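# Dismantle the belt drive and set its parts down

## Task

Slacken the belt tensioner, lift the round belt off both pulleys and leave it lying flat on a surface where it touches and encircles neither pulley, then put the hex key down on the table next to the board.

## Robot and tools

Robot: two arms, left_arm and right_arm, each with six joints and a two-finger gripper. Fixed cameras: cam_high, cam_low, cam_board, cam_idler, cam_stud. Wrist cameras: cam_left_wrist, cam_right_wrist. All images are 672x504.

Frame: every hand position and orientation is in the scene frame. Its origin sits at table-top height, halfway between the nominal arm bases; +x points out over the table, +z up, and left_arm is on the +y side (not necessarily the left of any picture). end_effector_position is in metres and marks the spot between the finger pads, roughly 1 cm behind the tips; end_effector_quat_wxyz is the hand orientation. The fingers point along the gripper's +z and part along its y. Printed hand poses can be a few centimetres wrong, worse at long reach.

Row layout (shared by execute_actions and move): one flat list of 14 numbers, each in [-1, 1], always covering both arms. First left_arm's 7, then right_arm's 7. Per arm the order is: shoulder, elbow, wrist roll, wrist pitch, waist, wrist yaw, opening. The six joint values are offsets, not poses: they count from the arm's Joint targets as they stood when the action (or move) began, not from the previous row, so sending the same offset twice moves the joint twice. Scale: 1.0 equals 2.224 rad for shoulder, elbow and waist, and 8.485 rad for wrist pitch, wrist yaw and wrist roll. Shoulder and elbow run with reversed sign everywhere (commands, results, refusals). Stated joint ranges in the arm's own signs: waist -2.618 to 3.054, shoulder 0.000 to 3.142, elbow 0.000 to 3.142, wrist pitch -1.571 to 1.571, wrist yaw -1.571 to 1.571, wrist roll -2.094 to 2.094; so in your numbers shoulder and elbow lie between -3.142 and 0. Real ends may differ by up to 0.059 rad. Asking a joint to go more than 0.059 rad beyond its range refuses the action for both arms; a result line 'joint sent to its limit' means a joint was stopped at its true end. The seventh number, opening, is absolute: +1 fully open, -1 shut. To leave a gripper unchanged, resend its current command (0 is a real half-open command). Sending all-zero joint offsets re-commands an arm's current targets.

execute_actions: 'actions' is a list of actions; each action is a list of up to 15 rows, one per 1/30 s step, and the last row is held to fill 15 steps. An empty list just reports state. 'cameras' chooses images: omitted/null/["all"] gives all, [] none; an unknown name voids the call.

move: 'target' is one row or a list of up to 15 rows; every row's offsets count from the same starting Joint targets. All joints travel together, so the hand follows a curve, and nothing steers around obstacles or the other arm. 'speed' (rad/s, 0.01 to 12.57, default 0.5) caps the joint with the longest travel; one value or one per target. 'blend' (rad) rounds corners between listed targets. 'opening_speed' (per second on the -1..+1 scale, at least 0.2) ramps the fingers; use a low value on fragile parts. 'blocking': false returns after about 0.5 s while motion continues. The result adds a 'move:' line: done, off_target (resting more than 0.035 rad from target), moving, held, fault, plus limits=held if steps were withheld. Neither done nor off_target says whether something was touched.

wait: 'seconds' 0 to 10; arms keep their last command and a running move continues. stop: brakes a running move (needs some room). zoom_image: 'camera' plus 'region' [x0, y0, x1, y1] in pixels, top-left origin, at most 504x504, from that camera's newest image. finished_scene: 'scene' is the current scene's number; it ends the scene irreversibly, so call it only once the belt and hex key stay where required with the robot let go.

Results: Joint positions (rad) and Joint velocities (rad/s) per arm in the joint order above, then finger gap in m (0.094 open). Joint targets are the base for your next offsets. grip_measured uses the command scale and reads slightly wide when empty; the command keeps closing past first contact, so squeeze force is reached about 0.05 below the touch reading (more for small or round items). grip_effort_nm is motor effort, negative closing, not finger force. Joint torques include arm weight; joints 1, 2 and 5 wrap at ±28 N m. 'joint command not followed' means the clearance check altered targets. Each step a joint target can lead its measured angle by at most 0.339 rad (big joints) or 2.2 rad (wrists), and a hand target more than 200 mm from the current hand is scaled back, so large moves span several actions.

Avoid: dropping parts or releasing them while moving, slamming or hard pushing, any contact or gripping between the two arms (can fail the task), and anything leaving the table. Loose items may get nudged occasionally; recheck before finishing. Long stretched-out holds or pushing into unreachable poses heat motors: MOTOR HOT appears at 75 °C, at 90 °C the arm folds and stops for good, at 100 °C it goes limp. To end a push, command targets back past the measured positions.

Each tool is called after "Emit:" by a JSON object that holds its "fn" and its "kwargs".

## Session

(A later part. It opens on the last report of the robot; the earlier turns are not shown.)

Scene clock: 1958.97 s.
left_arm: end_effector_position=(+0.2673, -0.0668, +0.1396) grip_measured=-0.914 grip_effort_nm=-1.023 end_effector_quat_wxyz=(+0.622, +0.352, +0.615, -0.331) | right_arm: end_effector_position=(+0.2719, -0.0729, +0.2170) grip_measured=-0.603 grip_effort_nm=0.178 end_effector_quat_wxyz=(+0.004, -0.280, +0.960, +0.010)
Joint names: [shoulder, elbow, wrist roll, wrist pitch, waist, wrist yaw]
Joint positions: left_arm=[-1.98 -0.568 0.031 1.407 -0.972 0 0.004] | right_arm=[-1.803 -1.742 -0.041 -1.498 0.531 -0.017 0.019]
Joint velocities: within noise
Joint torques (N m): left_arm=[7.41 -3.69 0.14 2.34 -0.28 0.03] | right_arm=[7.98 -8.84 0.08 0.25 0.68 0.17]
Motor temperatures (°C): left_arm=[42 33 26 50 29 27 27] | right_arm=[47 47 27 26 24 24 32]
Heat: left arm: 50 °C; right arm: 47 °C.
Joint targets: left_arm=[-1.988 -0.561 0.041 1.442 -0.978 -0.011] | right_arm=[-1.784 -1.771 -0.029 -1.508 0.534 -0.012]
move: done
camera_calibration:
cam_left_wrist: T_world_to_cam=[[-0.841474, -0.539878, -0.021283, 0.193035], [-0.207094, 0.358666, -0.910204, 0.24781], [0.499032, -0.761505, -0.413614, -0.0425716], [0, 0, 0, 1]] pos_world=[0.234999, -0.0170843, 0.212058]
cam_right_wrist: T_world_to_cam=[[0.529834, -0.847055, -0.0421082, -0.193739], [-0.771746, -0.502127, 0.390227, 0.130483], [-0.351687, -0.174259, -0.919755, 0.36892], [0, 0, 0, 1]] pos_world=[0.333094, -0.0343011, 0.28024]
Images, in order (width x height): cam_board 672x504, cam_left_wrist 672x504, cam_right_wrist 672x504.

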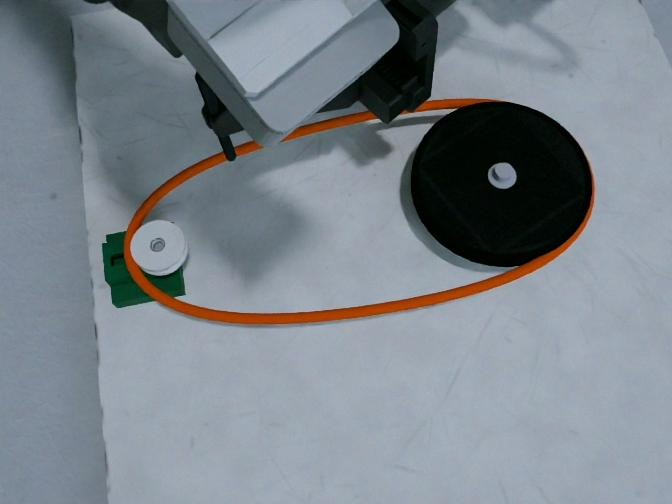

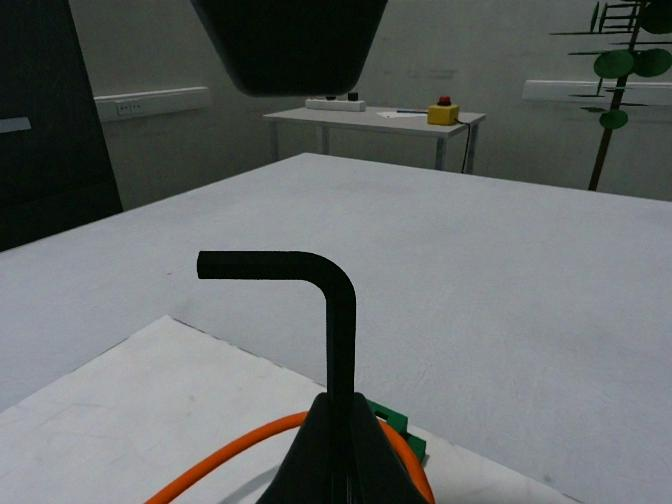

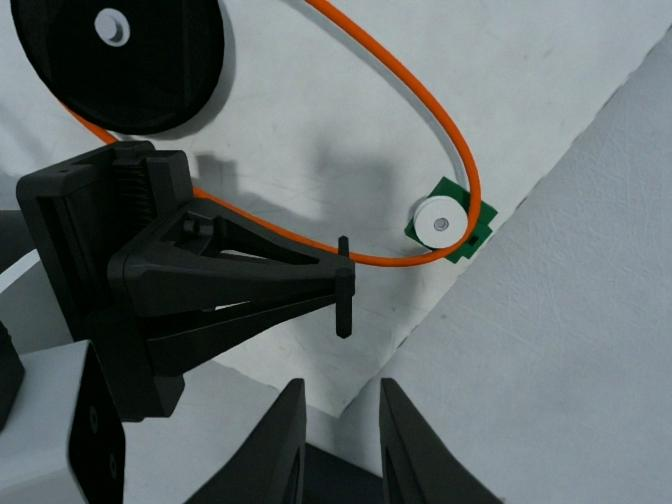

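Emit:
{"fn": "move", "kwargs": {"target": [[0,0,0,0,0,0,-1,0,0,0,0,-0.3975,0,-0.6],[0.1835,-0.1165,0,-0.0992,0,0,-1,0,0,0,0,-0.3975,0,-0.6],[0.2846,-0.3053,0,-0.244,0.2149,0,-1,0,0,0,0,-0.3975,0,-0.6],[0.1551,-0.2828,0,-0.3054,0.4105,0,-1,0,0,0,0,-0.3975,0,-0.6]], "speed": [0.5,0.6,0.7,0.6], "cameras": ["cam_high","cam_low","cam_left_wrist","cam_board"]}}

Scene clock: 2029.00 s.
left_arm: end_effector_position=(+0.2981, +0.3019, +0.0970) grip_measured=-0.914 grip_effort_nm=-1.023 end_effector_quat_wxyz=(-0.007, +0.069, +0.998, +0.004) | right_arm: end_effector_position=(+0.2979, -0.3564, +0.2170) grip_measured=-0.603 grip_effort_nm=0.188 end_effector_quat_wxyz=(+0.008, +0.159, +0.987, +0.007)
Joint names: [shoulder, elbow, wrist roll, wrist pitch, waist, wrist yaw]
Joint positions: left_arm=[-1.64 -1.194 0.033 -1.138 -0.067 -0.007 0.004] | right_arm=[-1.803 -1.742 -0.041 -1.498 -0.355 -0.017 0.019]
Joint velocities: within noise
Joint torques (N m): left_arm=[6.61 -5.79 0.13 0.13 0.43 0.1] | right_arm=[7.98 -8.83 0.08 0.24 0.76 0.16]
Motor temperatures (°C): left_arm=[44 32 26 51 29 27 28] | right_arm=[47 47 27 26 24 24 31]
Heat: left arm: 51 °C; right arm: 47 °C.
Joint targets: left_arm=[-1.643 -1.190 0.041 -1.149 -0.065 -0.011] | right_arm=[-1.784 -1.771 -0.029 -1.508 -0.350 -0.013]
move: done
camera_calibration:
cam_left_wrist: T_world_to_cam=[[-0.127859, -0.991664, -0.0159378, 0.340146], [-0.90028, 0.109304, 0.421366, 0.23612], [-0.416112, 0.0682237, -0.906751, 0.275401], [0, 0, 0, 1]] pos_world=[0.370661, 0.292713, 0.155648]
Images, in order (width x height): cam_high 672x504, cam_low 672x504, cam_board 672x504, cam_left_wrist 672x504.

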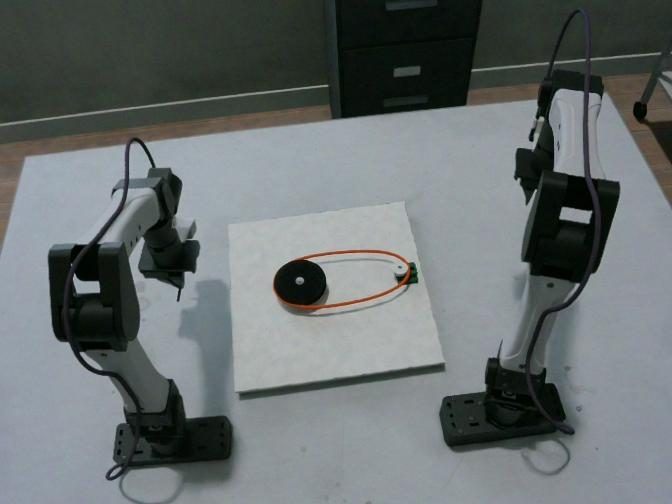

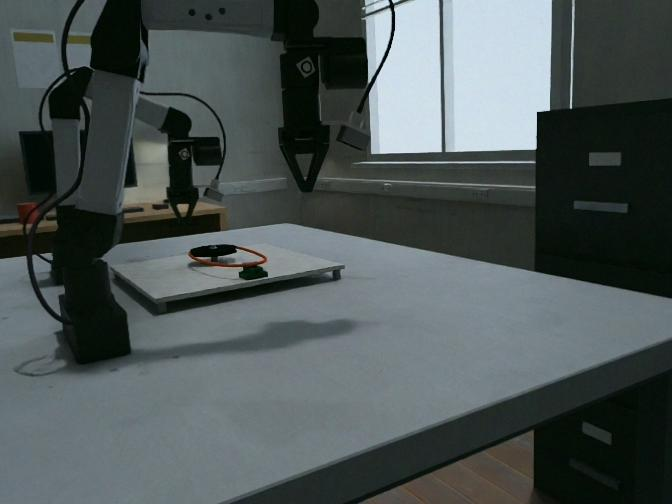

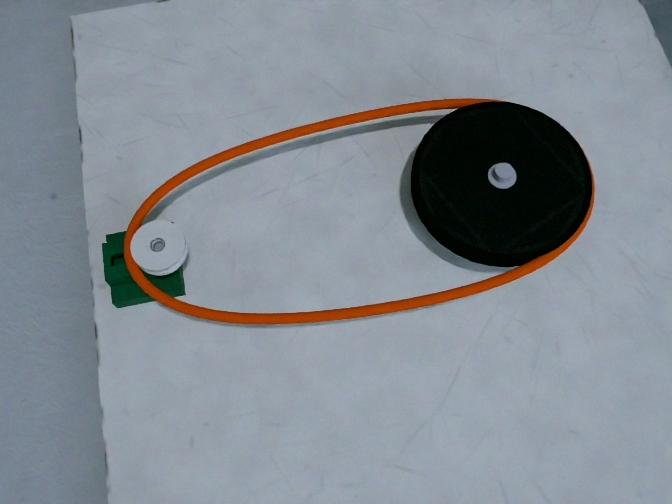

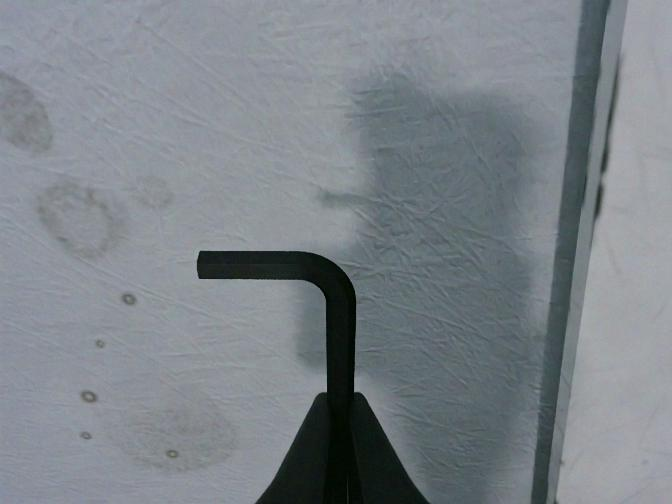

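Emit:
{"fn": "zoom_image", "kwargs": {"camera": "cam_low", "region": [250, 120, 350, 220]}}

Scaled by 5.040.

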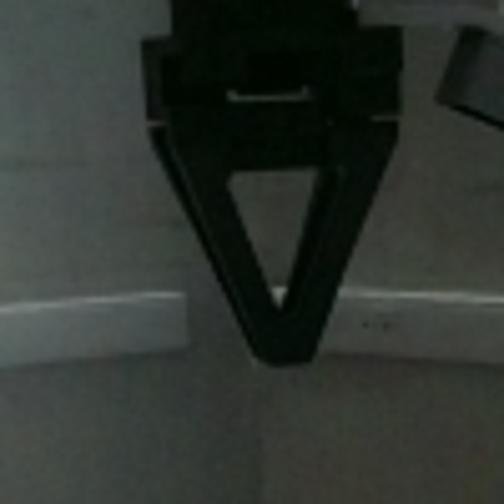

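Emit:
{"fn": "zoom_image", "kwargs": {"camera": "cam_low", "region": [130, 140, 230, 240]}}

Emit:
{"fn": "zoom_image", "kwargs": {"camera": "cam_left_wrist", "region": [180, 220, 460, 500]}}

Scaled by 5.040.

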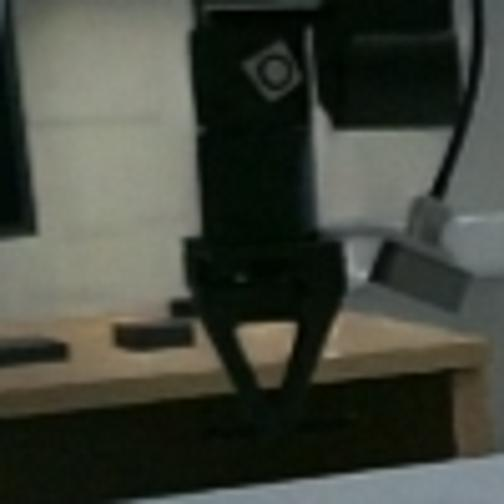

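Scaled by 1.800.

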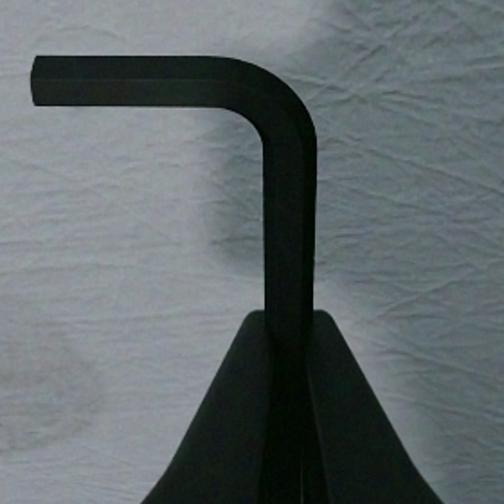

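Emit:
{"fn": "move", "kwargs": {"target": [-0.0403,0.088,0,0.0362,0,0,-1,0,0,0,0,0,0,-0.6], "speed": 0.2, "cameras": ["cam_low","cam_left_wrist","cam_high"]}}

Emit:
{"fn": "zoom_image", "kwargs": {"camera": "cam_low", "region": [130, 170, 230, 270]}}

Emit:
{"fn": "zoom_image", "kwargs": {"camera": "cam_high", "region": [120, 220, 240, 320]}}

Scene clock: 2057.37 s.
left_arm: end_effector_position=(+0.2976, +0.3019, +0.0286) grip_measured=-0.914 grip_effort_nm=-1.018 end_effector_quat_wxyz=(-0.005, +0.069, +0.998, +0.004) | right_arm: end_effector_position=(+0.2979, -0.3564, +0.2170) grip_measured=-0.603 grip_effort_nm=0.183 end_effector_quat_wxyz=(+0.008, +0.159, +0.987, +0.007)
Joint names: [shoulder, elbow, wrist roll, wrist pitch, waist, wrist yaw]
Joint positions: left_arm=[-1.726 -1.001 0.033 -0.857 -0.067 -0.007 0.004] | right_arm=[-1.803 -1.742 -0.041 -1.498 -0.355 -0.017 0.019]
Joint velocities: within noise
Joint torques (N m): left_arm=[6.52 -5 0.13 0.39 0.43 0.1] | right_arm=[7.97 -8.81 0.07 0.24 0.8 0.17]
Motor temperatures (°C): left_arm=[42 32 26 41 29 27 28] | right_arm=[47 48 27 26 24 24 31]
Heat: left arm: 42 °C; right arm: 48 °C.
Joint targets: left_arm=[-1.733 -0.995 0.041 -0.842 -0.065 -0.011] | right_arm=[-1.784 -1.771 -0.029 -1.507 -0.350 -0.013]
move: done
camera_calibration:
cam_left_wrist: T_world_to_cam=[[-0.128133, -0.991628, -0.0160164, 0.339167], [-0.901363, 0.109703, 0.41894, 0.26472], [-0.413675, 0.0681167, -0.907873, 0.212491], [0, 0, 0, 1]] pos_world=[0.36997, 0.292812, 0.0874457]
Images, in order (width x height): cam_high 672x504, cam_low 672x504, cam_left_wrist 672x504.

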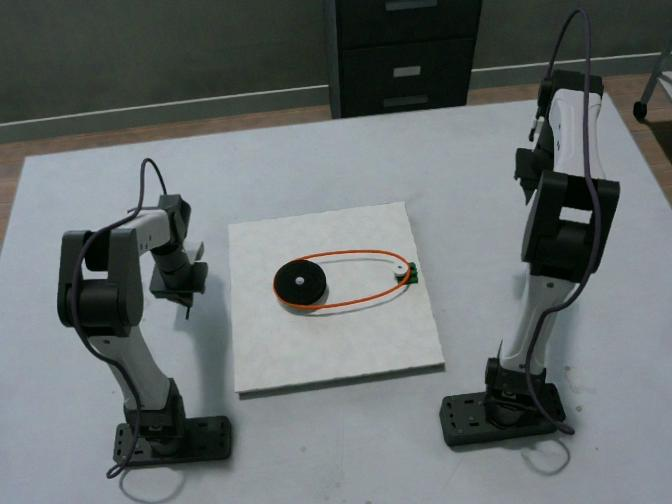

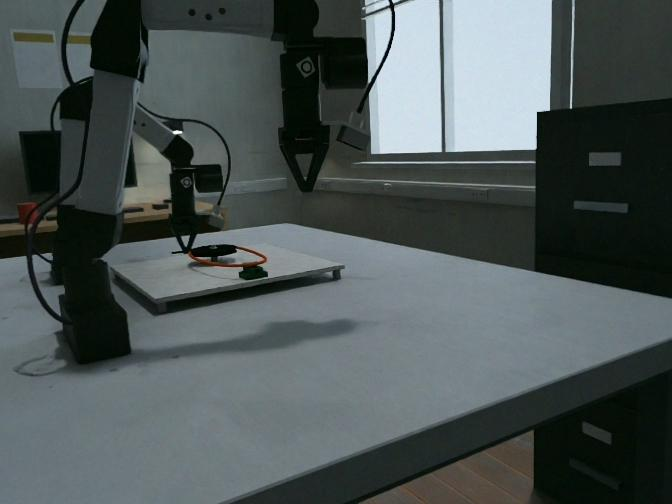

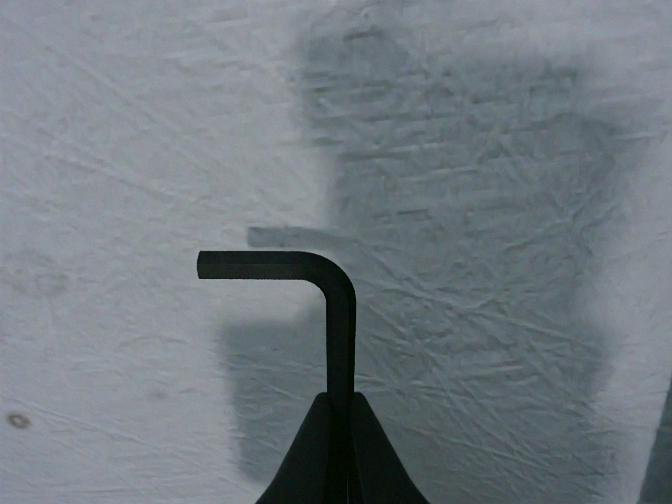

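Scaled by 5.040.

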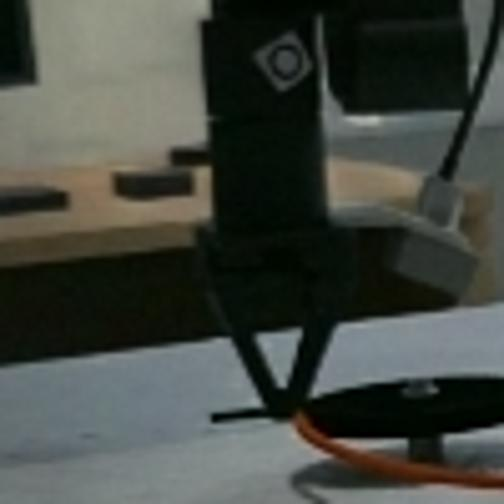

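Scaled by 4.200.

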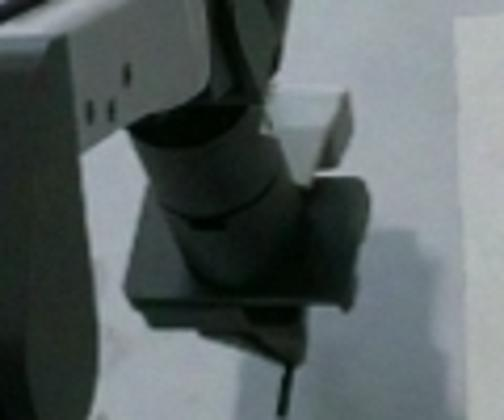

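Emit:
{"fn": "move", "kwargs": {"target": [-0.012,0.0134,0,0.0092,0,0,-1,0,0,0,0,0,0,-0.6], "speed": 0.1, "cameras": ["cam_low","cam_left_wrist"]}}

Emit:
{"fn": "zoom_image", "kwargs": {"camera": "cam_low", "region": [150, 210, 220, 280]}}

Scene clock: 2088.40 s.
left_arm: end_effector_position=(+0.3029, +0.3014, +0.0154) grip_measured=-0.914 grip_effort_nm=-1.018 end_effector_quat_wxyz=(+0.006, +0.069, +0.998, +0.003) | right_arm: end_effector_position=(+0.2979, -0.3564, +0.2170) grip_measured=-0.603 grip_effort_nm=0.193 end_effector_quat_wxyz=(+0.008, +0.159, +0.987, +0.007)
Joint names: [shoulder, elbow, wrist roll, wrist pitch, waist, wrist yaw]
Joint positions: left_arm=[-1.751 -0.972 0.033 -0.78 -0.067 -0.007 0.004] | right_arm=[-1.803 -1.742 -0.041 -1.498 -0.355 -0.017 0.019]
Joint velocities: within noise
Joint torques (N m): left_arm=[6.53 -4.82 0.13 0.44 0.42 0.1] | right_arm=[7.98 -8.85 0.08 0.25 0.77 0.17]
Motor temperatures (°C): left_arm=[42 32 26 38 29 27 29] | right_arm=[47 48 27 26 24 24 30]
Heat: left arm: 42 °C; right arm: 48 °C.
Joint targets: left_arm=[-1.759 -0.965 0.041 -0.764 -0.065 -0.011] | right_arm=[-1.784 -1.771 -0.029 -1.507 -0.350 -0.013]
move: done
camera_calibration:
cam_left_wrist: T_world_to_cam=[[-0.12782, -0.99166, -0.016535, 0.339017], [-0.910371, 0.110694, 0.398712, 0.277821], [-0.393556, 0.0660161, -0.916927, 0.19739], [0, 0, 0, 1]] pos_world=[0.373937, 0.292405, 0.0758274]
Images, in order (width x height): cam_low 672x504, cam_left_wrist 672x504.

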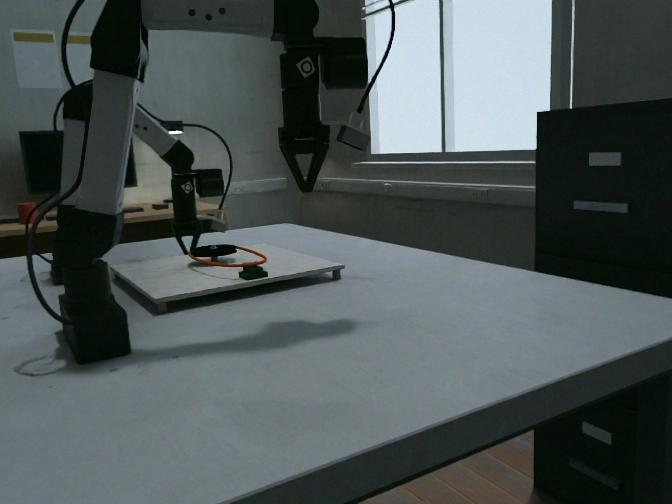

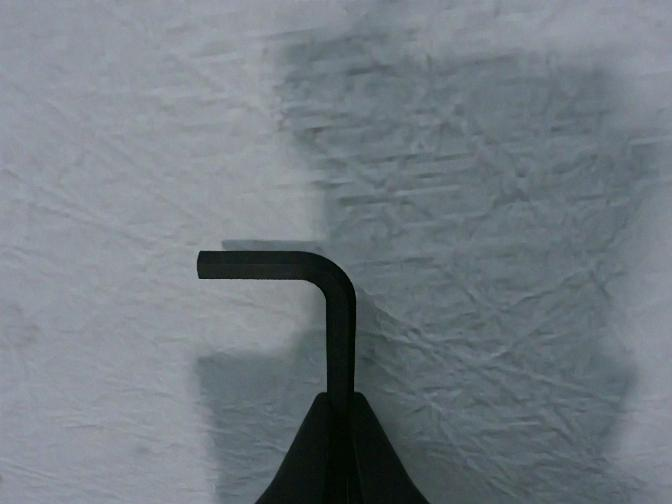

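Scaled by 7.200.

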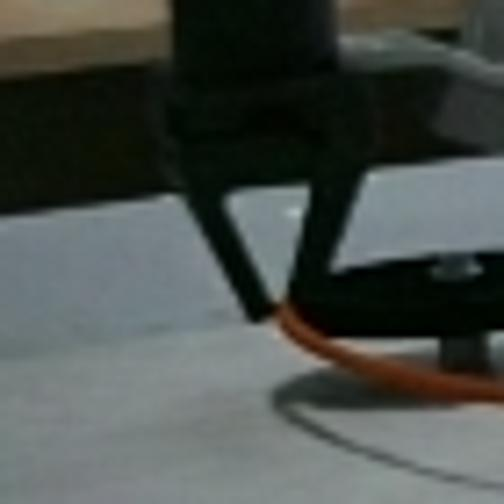

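Emit:
{"fn": "move", "kwargs": {"target": [-0.0018,0.002,0,0.001,0,0,-1,0,0,0,0,0,0,-0.6], "speed": 0.05, "cameras": ["cam_left_wrist"]}}

Emit:
{"fn": "move", "kwargs": {"target": [-0.0009,0.001,0,0.0005,0,0,-1,0,0,0,0,0,0,-0.6], "speed": 0.05, "cameras": ["cam_left_wrist"]}}

Scene clock: 2123.53 s.
left_arm: end_effector_position=(+0.3049, +0.3011, +0.0154) grip_measured=-0.914 grip_effort_nm=-1.018 end_effector_quat_wxyz=(+0.010, +0.069, +0.998, +0.003) | right_arm: end_effector_position=(+0.2979, -0.3564, +0.2170) grip_measured=-0.603 grip_effort_nm=0.188 end_effector_quat_wxyz=(+0.008, +0.159, +0.987, +0.007)
Joint names: [shoulder, elbow, wrist roll, wrist pitch, waist, wrist yaw]
Joint positions: left_arm=[-1.751 -0.972 0.033 -0.772 -0.067 -0.007 0.004] | right_arm=[-1.803 -1.742 -0.041 -1.498 -0.355 -0.017 0.019]
Joint velocities: within noise
Joint torques (N m): left_arm=[6.15 -4.4 0.13 0.43 0.43 0.1] | right_arm=[7.97 -8.81 0.08 0.24 0.77 0.17]
Motor temperatures (°C): left_arm=[41 31 26 36 29 27 29] | right_arm=[47 48 27 26 24 24 30]
Heat: left arm: 41 °C; right arm: 48 °C.
Joint targets: left_arm=[-1.763 -0.960 0.041 -0.755 -0.065 -0.011] | right_arm=[-1.784 -1.771 -0.029 -1.507 -0.350 -0.013]
move: done
camera_calibration:
cam_left_wrist: T_world_to_cam=[[-0.127728, -0.991668, -0.0167074, 0.339002], [-0.91365, 0.111092, 0.391027, 0.280698], [-0.385913, 0.0652099, -0.920227, 0.196166], [0, 0, 0, 1]] pos_world=[0.375463, 0.292202, 0.0764209]
Images, in order (width x height): cam_left_wrist 672x504.

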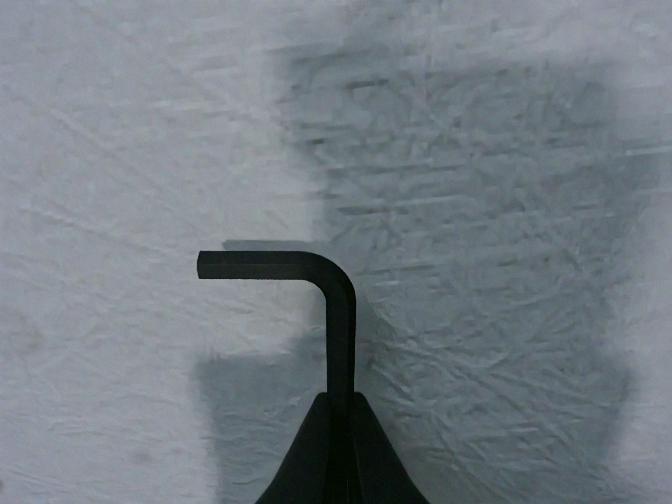

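Scene clock: 2124.23 s.
left_arm: end_effector_position=(+0.3031, +0.3013, +0.0125) grip_measured=-0.914 grip_effort_nm=-1.023 end_effector_quat_wxyz=(+0.006, +0.069, +0.998, +0.003) | right_arm: end_effector_position=(+0.2979, -0.3564, +0.2170) grip_measured=-0.603 grip_effort_nm=0.178 end_effector_quat_wxyz=(+0.008, +0.159, +0.987, +0.007)
Joint names: [shoulder, elbow, wrist roll, wrist pitch, waist, wrist yaw]
Joint positions: left_arm=[-1.757 -0.965 0.033 -0.767 -0.067 -0.007 0.004] | right_arm=[-1.803 -1.742 -0.041 -1.498 -0.355 -0.017 0.019]
Joint velocities: within noise
Joint torques (N m): left_arm=[6.52 -4.75 0.13 0.42 0.43 0.1] | right_arm=[7.98 -8.8 0.07 0.24 0.79 0.17]
Motor temperatures (°C): left_arm=[41 31 26 36 29 27 29] | right_arm=[47 48 27 26 24 24 30]
Heat: left arm: 41 °C; right arm: 48 °C.
Joint targets: left_arm=[-1.765 -0.958 0.041 -0.751 -0.065 -0.011] | right_arm=[-1.784 -1.771 -0.029 -1.507 -0.350 -0.013]
move: done
camera_calibration:
cam_left_wrist: T_world_to_cam=[[-0.127727, -0.991672, -0.0164903, 0.33895], [-0.910825, 0.110701, 0.397672, 0.279236], [-0.392535, 0.0658131, -0.917379, 0.194665], [0, 0, 0, 1]] pos_world=[0.374041, 0.292404, 0.0731265]
Images, in order (width x height): cam_left_wrist 672x504.

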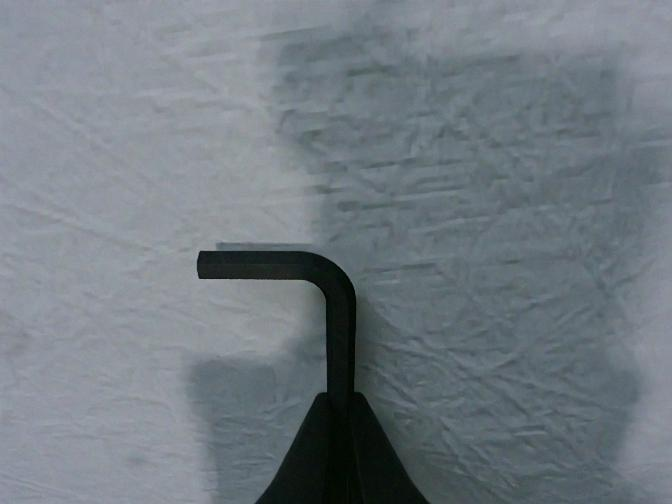

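Emit:
{"fn": "execute_actions", "kwargs": {"actions": [], "cameras": ["cam_left_wrist"]}}

Scene clock: 2182.17 s.
left_arm: end_effector_position=(+0.3033, +0.3013, +0.0125) grip_measured=-0.914 grip_effort_nm=-1.023 end_effector_quat_wxyz=(+0.007, +0.069, +0.998, +0.003) | right_arm: end_effector_position=(+0.2979, -0.3564, +0.2170) grip_measured=-0.603 grip_effort_nm=0.193 end_effector_quat_wxyz=(+0.008, +0.159, +0.987, +0.007)
Joint names: [shoulder, elbow, wrist roll, wrist pitch, waist, wrist yaw]
Joint positions: left_arm=[-1.757 -0.965 0.033 -0.766 -0.067 -0.007 0.004] | right_arm=[-1.803 -1.742 -0.041 -1.498 -0.355 -0.017 0.019]
Joint velocities: within noise
Joint torques (N m): left_arm=[6.52 -4.77 0.13 0.43 0.43 0.1] | right_arm=[7.95 -8.83 0.08 0.25 0.8 0.17]
Motor temperatures (°C): left_arm=[40 31 26 33 29 27 29] | right_arm=[47 48 27 26 24 24 30]
Heat: left arm: 40 °C; right arm: 48 °C.
Joint targets: left_arm=[-1.765 -0.958 0.041 -0.751 -0.065 -0.011] | right_arm=[-1.784 -1.771 -0.029 -1.507 -0.350 -0.013]
Tool commands: left_gripper/opening=-1.0 right_gripper/opening=-0.6
camera_calibration:
cam_left_wrist: T_world_to_cam=[[-0.127805, -0.991661, -0.0165477, 0.338894], [-0.911115, 0.1108, 0.396979, 0.279471], [-0.391835, 0.0658128, -0.917679, 0.194471], [0, 0, 0, 1]] pos_world=[0.374143, 0.292304, 0.0731259]
Images, in order (width x height): cam_left_wrist 672x504.

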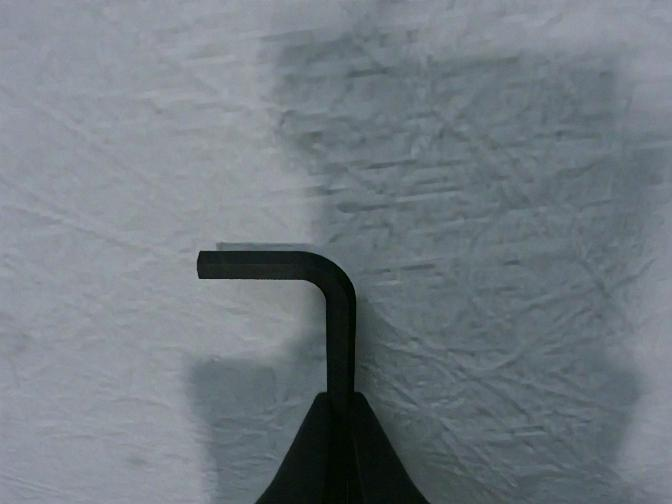

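Emit:
{"fn": "move", "kwargs": {"target": [-0.0015, 0.0015, 0, 0.0007, 0, 0, -1, 0, 0, 0, 0, 0, 0, -0.6], "speed": 0.05, "cameras": ["cam_left_wrist"]}}

Scene clock: 2188.03 s.
left_arm: end_effector_position=(+0.3044, +0.3012, +0.0125) grip_measured=-0.914 grip_effort_nm=-1.023 end_effector_quat_wxyz=(+0.009, +0.069, +0.998, +0.003) | right_arm: end_effector_position=(+0.2979, -0.3564, +0.2170) grip_measured=-0.603 grip_effort_nm=0.178 end_effector_quat_wxyz=(+0.008, +0.159, +0.987, +0.007)
Joint names: [shoulder, elbow, wrist roll, wrist pitch, waist, wrist yaw]
Joint positions: left_arm=[-1.757 -0.965 0.033 -0.762 -0.067 -0.007 0.004] | right_arm=[-1.803 -1.742 -0.041 -1.498 -0.355 -0.017 0.019]
Joint velocities: within noise
Joint torques (N m): left_arm=[6.17 -4.44 0.13 0.43 0.43 0.1] | right_arm=[7.98 -8.83 0.08 0.24 0.77 0.17]
Motor temperatures (°C): left_arm=[40 31 26 33 29 27 29] | right_arm=[47 48 27 26 24 24 30]
Heat: left arm: 40 °C; right arm: 48 °C.
Joint targets: left_arm=[-1.769 -0.955 0.041 -0.745 -0.065 -0.011] | right_arm=[-1.784 -1.771 -0.029 -1.507 -0.350 -0.013]
move: done
camera_calibration:
cam_left_wrist: T_world_to_cam=[[-0.127717, -0.991672, -0.0165982, 0.33899], [-0.91292, 0.111001, 0.392755, 0.281075], [-0.387641, 0.0653143, -0.919493, 0.193899], [0, 0, 0, 1]] pos_world=[0.375057, 0.292303, 0.0735223]
Images, in order (width x height): cam_left_wrist 672x504.

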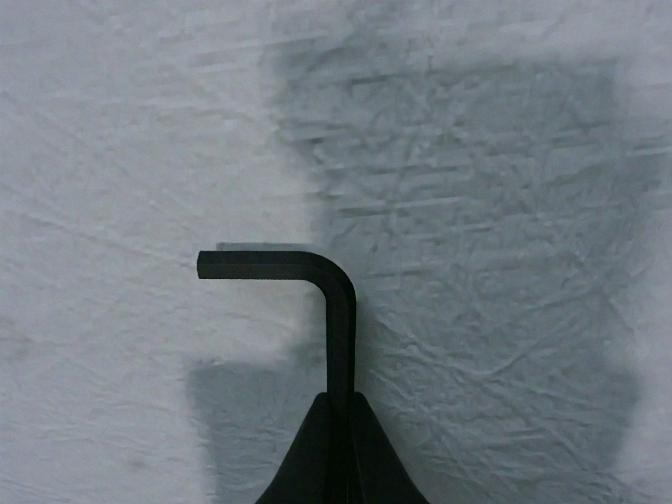

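Emit:
{"fn": "move", "kwargs": {"target": [-0.0018, 0.0020, 0, 0.0007, 0, 0, -1, 0, 0, 0, 0, 0, 0, -0.6], "speed": 0.05, "cameras": ["cam_left_wrist"]}}

Scene clock: 2193.83 s.
left_arm: end_effector_position=(+0.3042, +0.3012, +0.0110) grip_measured=-0.914 grip_effort_nm=-1.023 end_effector_quat_wxyz=(+0.008, +0.069, +0.998, +0.003) | right_arm: end_effector_position=(+0.2979, -0.3564, +0.2170) grip_measured=-0.603 grip_effort_nm=0.183 end_effector_quat_wxyz=(+0.008, +0.159, +0.987, +0.007)
Joint names: [shoulder, elbow, wrist roll, wrist pitch, waist, wrist yaw]
Joint positions: left_arm=[-1.761 -0.963 0.033 -0.757 -0.067 -0.007 0.004] | right_arm=[-1.803 -1.742 -0.041 -1.498 -0.355 -0.017 0.019]
Joint velocities: within noise
Joint torques (N m): left_arm=[6.2 -4.23 0.13 0.46 0.44 0.1] | right_arm=[7.99 -8.8 0.08 0.24 0.76 0.17]
Motor temperatures (°C): left_arm=[40 31 26 33 29 27 29] | right_arm=[47 48 27 26 24 24 30]
Heat: left arm: 40 °C; right arm: 48 °C.
Joint targets: left_arm=[-1.773 -0.951 0.041 -0.739 -0.065 -0.011] | right_arm=[-1.784 -1.771 -0.029 -1.507 -0.350 -0.013]
move: done
camera_calibration:
cam_left_wrist: T_world_to_cam=[[-0.127729, -0.99167, -0.0166249, 0.338942], [-0.912323, 0.110901, 0.394167, 0.281259], [-0.389039, 0.065514, -0.918889, 0.19268], [0, 0, 0, 1]] pos_world=[0.374852, 0.292303, 0.0718235]
Images, in order (width x height): cam_left_wrist 672x504.

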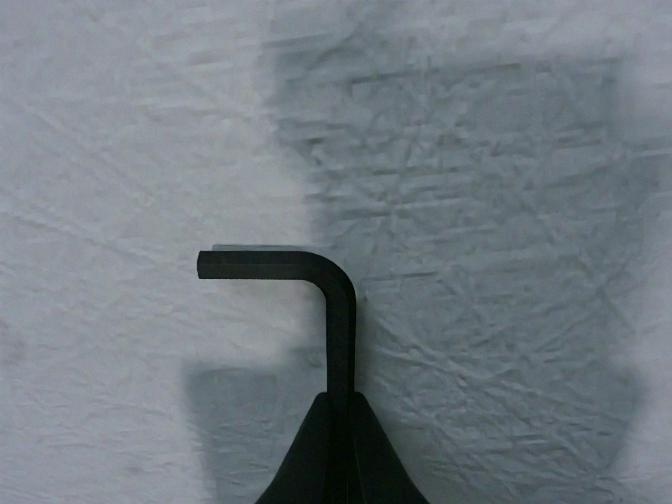

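Emit:
{"fn": "move", "kwargs": {"target": [-0.0015, 0.0016, 0, 0.0007, 0, 0, -1, 0, 0, 0, 0, 0, 0, -0.6], "speed": 0.05, "cameras": ["cam_left_wrist"]}}

Emit:
{"fn": "zoom_image", "kwargs": {"camera": "cam_left_wrist", "region": [170, 210, 400, 380]}}

Scene clock: 2201.63 s.
left_arm: end_effector_position=(+0.3039, +0.3013, +0.0107) grip_measured=-0.914 grip_effort_nm=-1.023 end_effector_quat_wxyz=(+0.008, +0.069, +0.998, +0.003) | right_arm: end_effector_position=(+0.2979, -0.3564, +0.2170) grip_measured=-0.603 grip_effort_nm=0.188 end_effector_quat_wxyz=(+0.008, +0.159, +0.987, +0.007)
Joint names: [shoulder, elbow, wrist roll, wrist pitch, waist, wrist yaw]
Joint positions: left_arm=[-1.761 -0.962 0.033 -0.756 -0.067 -0.007 0.004] | right_arm=[-1.803 -1.742 -0.041 -1.498 -0.355 -0.017 0.019]
Joint velocities: within noise
Joint torques (N m): left_arm=[5.85 -3.97 0.13 0.52 0.42 0.1] | right_arm=[7.95 -8.83 0.08 0.25 0.8 0.18]
Motor temperatures (°C): left_arm=[40 31 26 32 29 27 29] | right_arm=[47 48 27 26 24 24 30]
Heat: left arm: 40 °C; right arm: 48 °C.
Joint targets: left_arm=[-1.776 -0.947 0.041 -0.733 -0.065 -0.011] | right_arm=[-1.784 -1.771 -0.029 -1.507 -0.350 -0.013]
move: done
camera_calibration:
cam_left_wrist: T_world_to_cam=[[-0.127726, -0.991671, -0.0165726, 0.338907], [-0.912164, 0.110892, 0.394538, 0.28111], [-0.389414, 0.0655099, -0.91873, 0.192457], [0, 0, 0, 1]] pos_world=[0.374651, 0.292303, 0.0715238]
Images, in order (width x height): cam_left_wrist 672x504.

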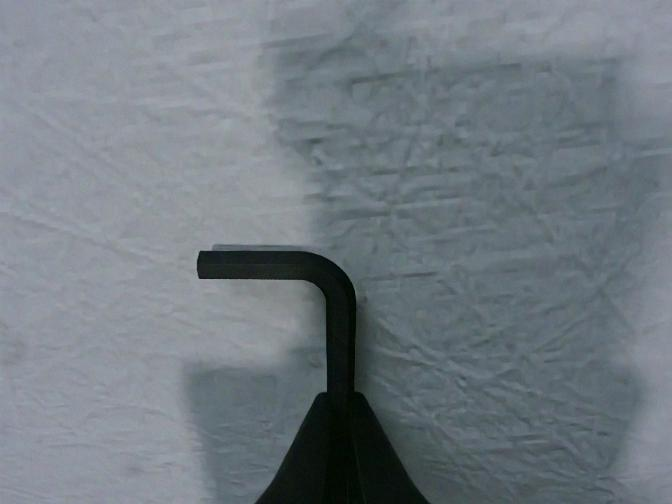

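Scaled by 2.191.

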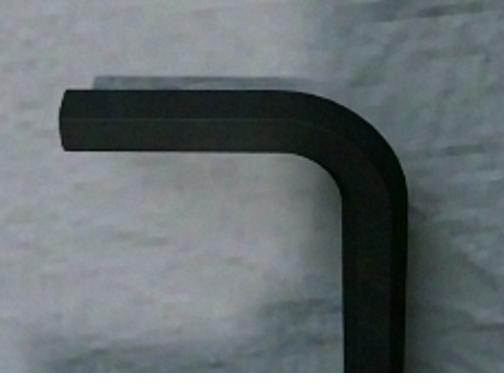

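Emit:
{"fn": "move", "kwargs": {"target": [0, 0, 0, 0, 0, 0, -0.7, 0, 0, 0, 0, 0, 0, -0.6], "opening_speed": 0.2, "cameras": ["cam_left_wrist"]}}

Scene clock: 2227.53 s.
left_arm: end_effector_position=(+0.3044, +0.3033, +0.0107) grip_measured=-0.702 grip_effort_nm=0.105 end_effector_quat_wxyz=(+0.009, +0.069, +0.998, +0.009) | right_arm: end_effector_position=(+0.2979, -0.3564, +0.2170) grip_measured=-0.603 grip_effort_nm=0.188 end_effector_quat_wxyz=(+0.008, +0.159, +0.987, +0.007)
Joint names: [shoulder, elbow, wrist roll, wrist pitch, waist, wrist yaw]
Joint positions: left_arm=[-1.761 -0.962 0.033 -0.755 -0.067 -0.019 0.014] | right_arm=[-1.803 -1.742 -0.041 -1.498 -0.355 -0.017 0.019]
Joint velocities: within noise
Joint torques (N m): left_arm=[5.85 -3.97 0.12 0.51 0.43 0.22] | right_arm=[7.97 -8.83 0.07 0.25 0.76 0.17]
Motor temperatures (°C): left_arm=[40 31 26 32 29 27 29] | right_arm=[47 48 27 26 24 24 30]
Heat: left arm: 40 °C; right arm: 48 °C.
Joint targets: left_arm=[-1.776 -0.947 0.041 -0.733 -0.065 -0.011] | right_arm=[-1.784 -1.771 -0.029 -1.507 -0.350 -0.013]
move: done
camera_calibration:
cam_left_wrist: T_world_to_cam=[[-0.127479, -0.991421, -0.0288624, 0.341001], [-0.913134, 0.105953, 0.39365, 0.283171], [-0.387215, 0.0765374, -0.918807, 0.188564], [0, 0, 0, 1]] pos_world=[0.375058, 0.29364, 0.0716259]
Images, in order (width x height): cam_left_wrist 672x504.

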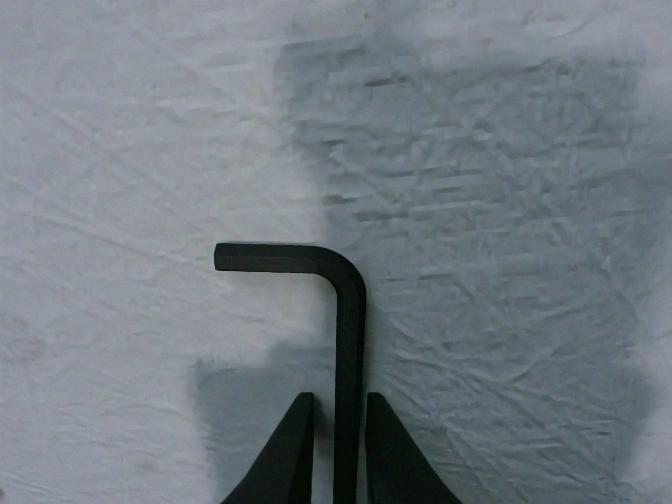

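Emit:
{"fn": "move", "kwargs": {"target": [[0, 0, 0, 0, 0, 0, -0.5, 0, 0, 0, 0, 0, 0, -0.6], [0.0499, -0.0585, 0, -0.0231, 0, 0, -0.5, 0, 0, 0, 0, 0, 0, -0.6], [0.0751, -0.1237, 0, -0.0468, 0, 0, -0.5, 0, 0, 0, 0, 0, 0, -0.6]], "speed": [0.2, 0.15, 0.3], "cameras": ["cam_left_wrist", "cam_high"]}}

Scene clock: 2260.33 s.
left_arm: end_effector_position=(+0.3036, +0.3033, +0.0983) grip_measured=-0.502 grip_effort_nm=0.090 end_effector_quat_wxyz=(+0.006, +0.069, +0.998, +0.009) | right_arm: end_effector_position=(+0.2979, -0.3564, +0.2170) grip_measured=-0.603 grip_effort_nm=0.188 end_effector_quat_wxyz=(+0.008, +0.159, +0.987, +0.007)
Joint names: [shoulder, elbow, wrist roll, wrist pitch, waist, wrist yaw]
Joint positions: left_arm=[-1.636 -1.195 0.033 -1.119 -0.067 -0.019 0.023] | right_arm=[-1.803 -1.742 -0.041 -1.498 -0.355 -0.017 0.019]
Joint velocities: within noise
Joint torques (N m): left_arm=[9.74 -8.87 0.12 0.11 0.42 0.22] | right_arm=[7.98 -8.85 0.09 0.25 0.79 0.17]
Motor temperatures (°C): left_arm=[40 31 26 31 29 27 28] | right_arm=[47 48 27 26 24 24 29]
Heat: left arm: 40 °C; right arm: 48 °C.
Joint targets: left_arm=[-1.609 -1.222 0.041 -1.130 -0.065 -0.011] | right_arm=[-1.784 -1.771 -0.029 -1.507 -0.350 -0.013]
move: done
camera_calibration:
cam_left_wrist: T_world_to_cam=[[-0.128015, -0.991368, -0.0283175, 0.343548], [-0.910526, 0.106162, 0.39959, 0.246426], [-0.393134, 0.0769374, -0.916257, 0.27009], [0, 0, 0, 1]] pos_world=[0.374539, 0.293642, 0.158731]
Images, in order (width x height): cam_high 672x504, cam_left_wrist 672x504.

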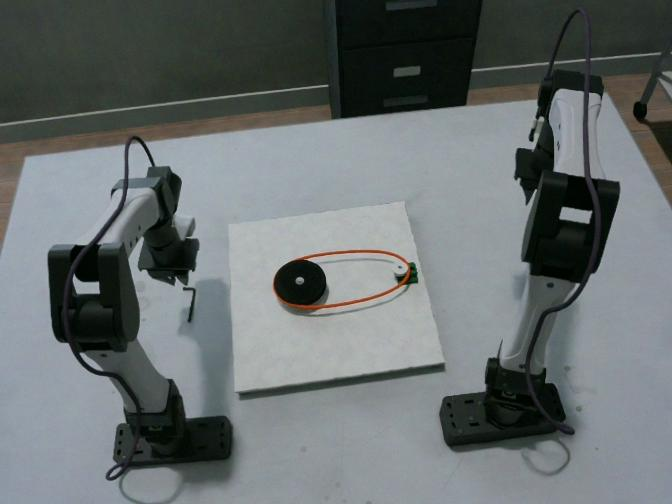

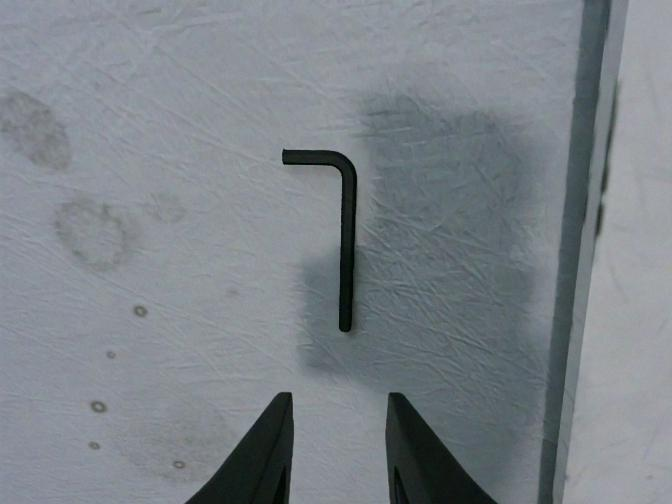

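Emit:
{"fn": "move", "kwargs": {"target": [0, 0, 0, 0, 0.15, 0, -0.5, 0.0490, 0.2307, 0.2112, 0.0444, 0.4002, 0.0015, -0.36], "speed": 0.6, "opening_speed": 0.5, "cameras": ["cam_right_wrist", "cam_high", "cam_board"]}}

Scene clock: 2300.90 s.
left_arm: end_effector_position=(+0.2966, +0.3970, +0.0983) grip_measured=-0.502 grip_effort_nm=0.085 end_effector_quat_wxyz=(+0.004, -0.096, +0.995, +0.009) | right_arm: end_effector_position=(+0.2438, -0.0863, +0.1275) grip_measured=-0.363 grip_effort_nm=0.188 end_effector_quat_wxyz=(-0.010, +0.570, +0.821, -0.001)
Joint names: [shoulder, elbow, wrist roll, wrist pitch, waist, wrist yaw]
Joint positions: left_arm=[-1.636 -1.195 0.033 -1.12 0.263 -0.018 0.023] | right_arm=[-1.709 -1.272 1.748 -1.145 0.54 -0.017 0.03]
Joint velocities: within noise
Joint torques (N m): left_arm=[9.76 -8.87 0.12 0.16 0.77 0.2] | right_arm=[8.28 -4.52 0.11 0.36 0.43 0.34]
Motor temperatures (°C): left_arm=[45 32 26 30 29 27 28] | right_arm=[48 48 27 26 24 24 29]
Heat: left arm: 45 °C; right arm: 48 °C.
Joint targets: left_arm=[-1.609 -1.222 0.041 -1.130 0.269 -0.011] | right_arm=[-1.676 -1.258 1.763 -1.131 0.540 0.000]
move: done
camera_calibration:
cam_right_wrist: T_world_to_cam=[[-0.939938, -0.341153, -0.0114107, 0.204082], [-0.314803, 0.853446, 0.415365, 0.139506], [-0.131965, 0.39401, -0.909583, 0.26861], [0, 0, 0, 1]] pos_world=[0.271189, -0.155273, 0.188706]
Images, in order (width x height): cam_high 672x504, cam_board 672x504, cam_right_wrist 672x504.

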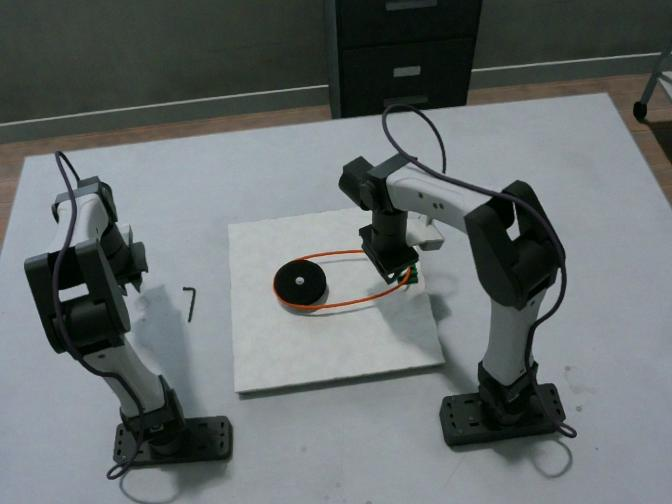

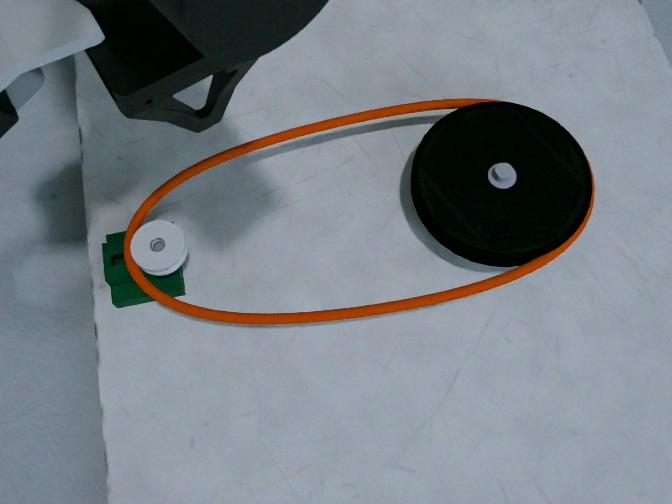

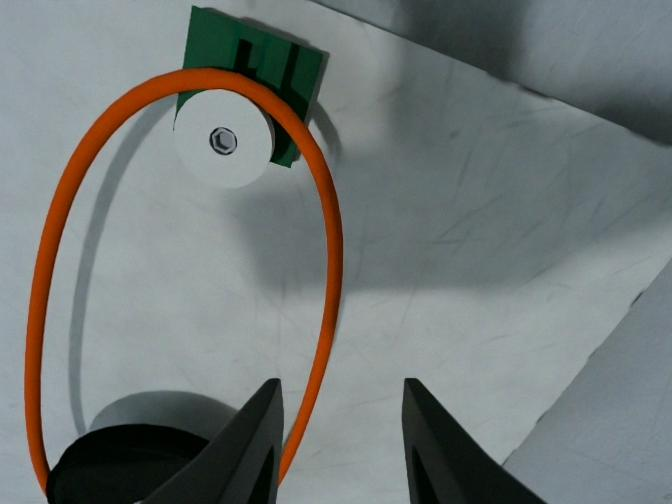

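Emit:
{"fn": "move", "kwargs": {"target": [0, 0, 0, 0, 0, 0, -0.5, -0.0313, 0.0531, 0.0040, 0.0190, -0.0051, 0.0015, -0.36], "speed": 0.2, "cameras": ["cam_right_wrist", "cam_stud"]}}

Scene clock: 2366.23 s.
left_arm: end_effector_position=(+0.2966, +0.3970, +0.0983) grip_measured=-0.502 grip_effort_nm=0.090 end_effector_quat_wxyz=(+0.004, -0.096, +0.995, +0.009) | right_arm: end_effector_position=(+0.2463, -0.0888, +0.0922) grip_measured=-0.363 grip_effort_nm=0.183 end_effector_quat_wxyz=(-0.001, +0.587, +0.810, +0.005)
Joint names: [shoulder, elbow, wrist roll, wrist pitch, waist, wrist yaw]
Joint positions: left_arm=[-1.636 -1.195 0.033 -1.12 0.263 -0.018 0.023] | right_arm=[-1.731 -1.152 1.783 -0.985 0.534 -0.007 0.03]
Joint velocities: within noise
Joint torques (N m): left_arm=[9.76 -8.88 0.12 0.16 0.79 0.2] | right_arm=[4.68 -4.48 0.11 0.36 -0.08 0.37]
Motor temperatures (°C): left_arm=[46 34 26 29 29 27 27] | right_arm=[46 43 27 26 24 24 29]
Heat: left arm: 46 °C; right arm: 46 °C.
Joint targets: left_arm=[-1.609 -1.222 0.041 -1.130 0.269 -0.011] | right_arm=[-1.745 -1.139 1.796 -0.970 0.529 0.013]
move: done
camera_calibration:
cam_right_wrist: T_world_to_cam=[[-0.952273, -0.303593, -0.0317352, 0.213442], [-0.289486, 0.865234, 0.409351, 0.152358], [-0.096818, 0.399001, -0.911825, 0.22978], [0, 0, 0, 1]] pos_world=[0.269608, -0.158708, 0.153925]
Images, in order (width x height): cam_stud 672x504, cam_right_wrist 672x504.

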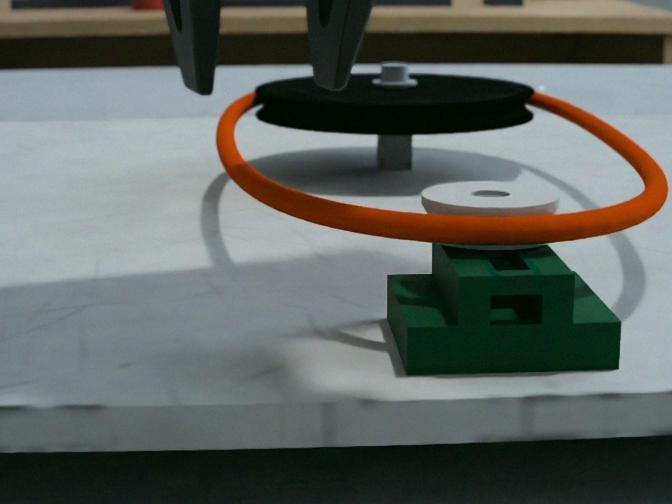

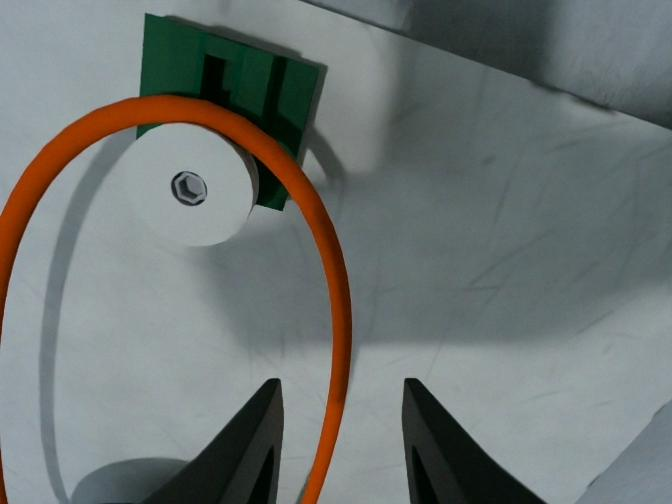

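Emit:
{"fn": "move", "kwargs": {"target": [0, 0, 0, 0, 0, 0, -0.5, -0.0234, 0.0360, 0, 0.0156, 0, 0, -0.36], "speed": 0.15, "cameras": ["cam_right_wrist", "cam_stud"]}}

Scene clock: 2376.40 s.
left_arm: end_effector_position=(+0.2966, +0.3970, +0.0983) grip_measured=-0.502 grip_effort_nm=0.085 end_effector_quat_wxyz=(+0.004, -0.096, +0.995, +0.009) | right_arm: end_effector_position=(+0.2471, -0.0885, +0.0596) grip_measured=-0.363 grip_effort_nm=0.183 end_effector_quat_wxyz=(-0.001, +0.587, +0.810, +0.006)
Joint names: [shoulder, elbow, wrist roll, wrist pitch, waist, wrist yaw]
Joint positions: left_arm=[-1.636 -1.195 0.033 -1.12 0.263 -0.018 0.023] | right_arm=[-1.781 -1.073 1.784 -0.852 0.534 -0.006 0.03]
Joint velocities: within noise
Joint torques (N m): left_arm=[9.76 -8.88 0.12 0.16 0.79 0.21] | right_arm=[4.71 -4.11 0.1 0.39 -0.08 0.37]
Motor temperatures (°C): left_arm=[46 34 26 28 29 27 27] | right_arm=[45 42 27 26 24 24 29]
Heat: left arm: 46 °C; right arm: 45 °C.
Joint targets: left_arm=[-1.609 -1.222 0.041 -1.130 0.269 -0.011] | right_arm=[-1.797 -1.059 1.797 -0.837 0.529 0.013]
move: done
camera_calibration:
cam_right_wrist: T_world_to_cam=[[-0.952523, -0.302543, -0.0341622, 0.213475], [-0.289524, 0.86534, 0.4091, 0.165732], [-0.0942083, 0.399568, -0.91185, 0.199413], [0, 0, 0, 1]] pos_world=[0.27011, -0.158509, 0.121327]
Images, in order (width x height): cam_stud 672x504, cam_right_wrist 672x504.

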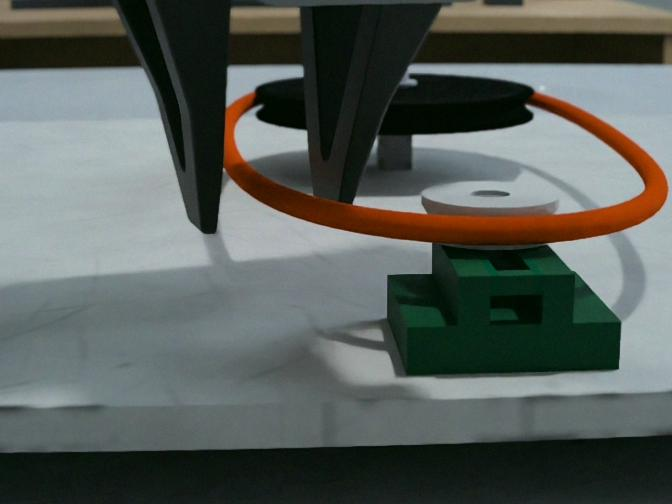

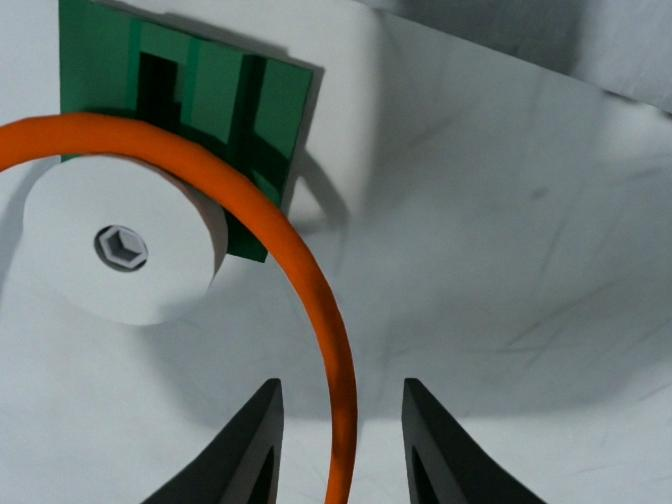

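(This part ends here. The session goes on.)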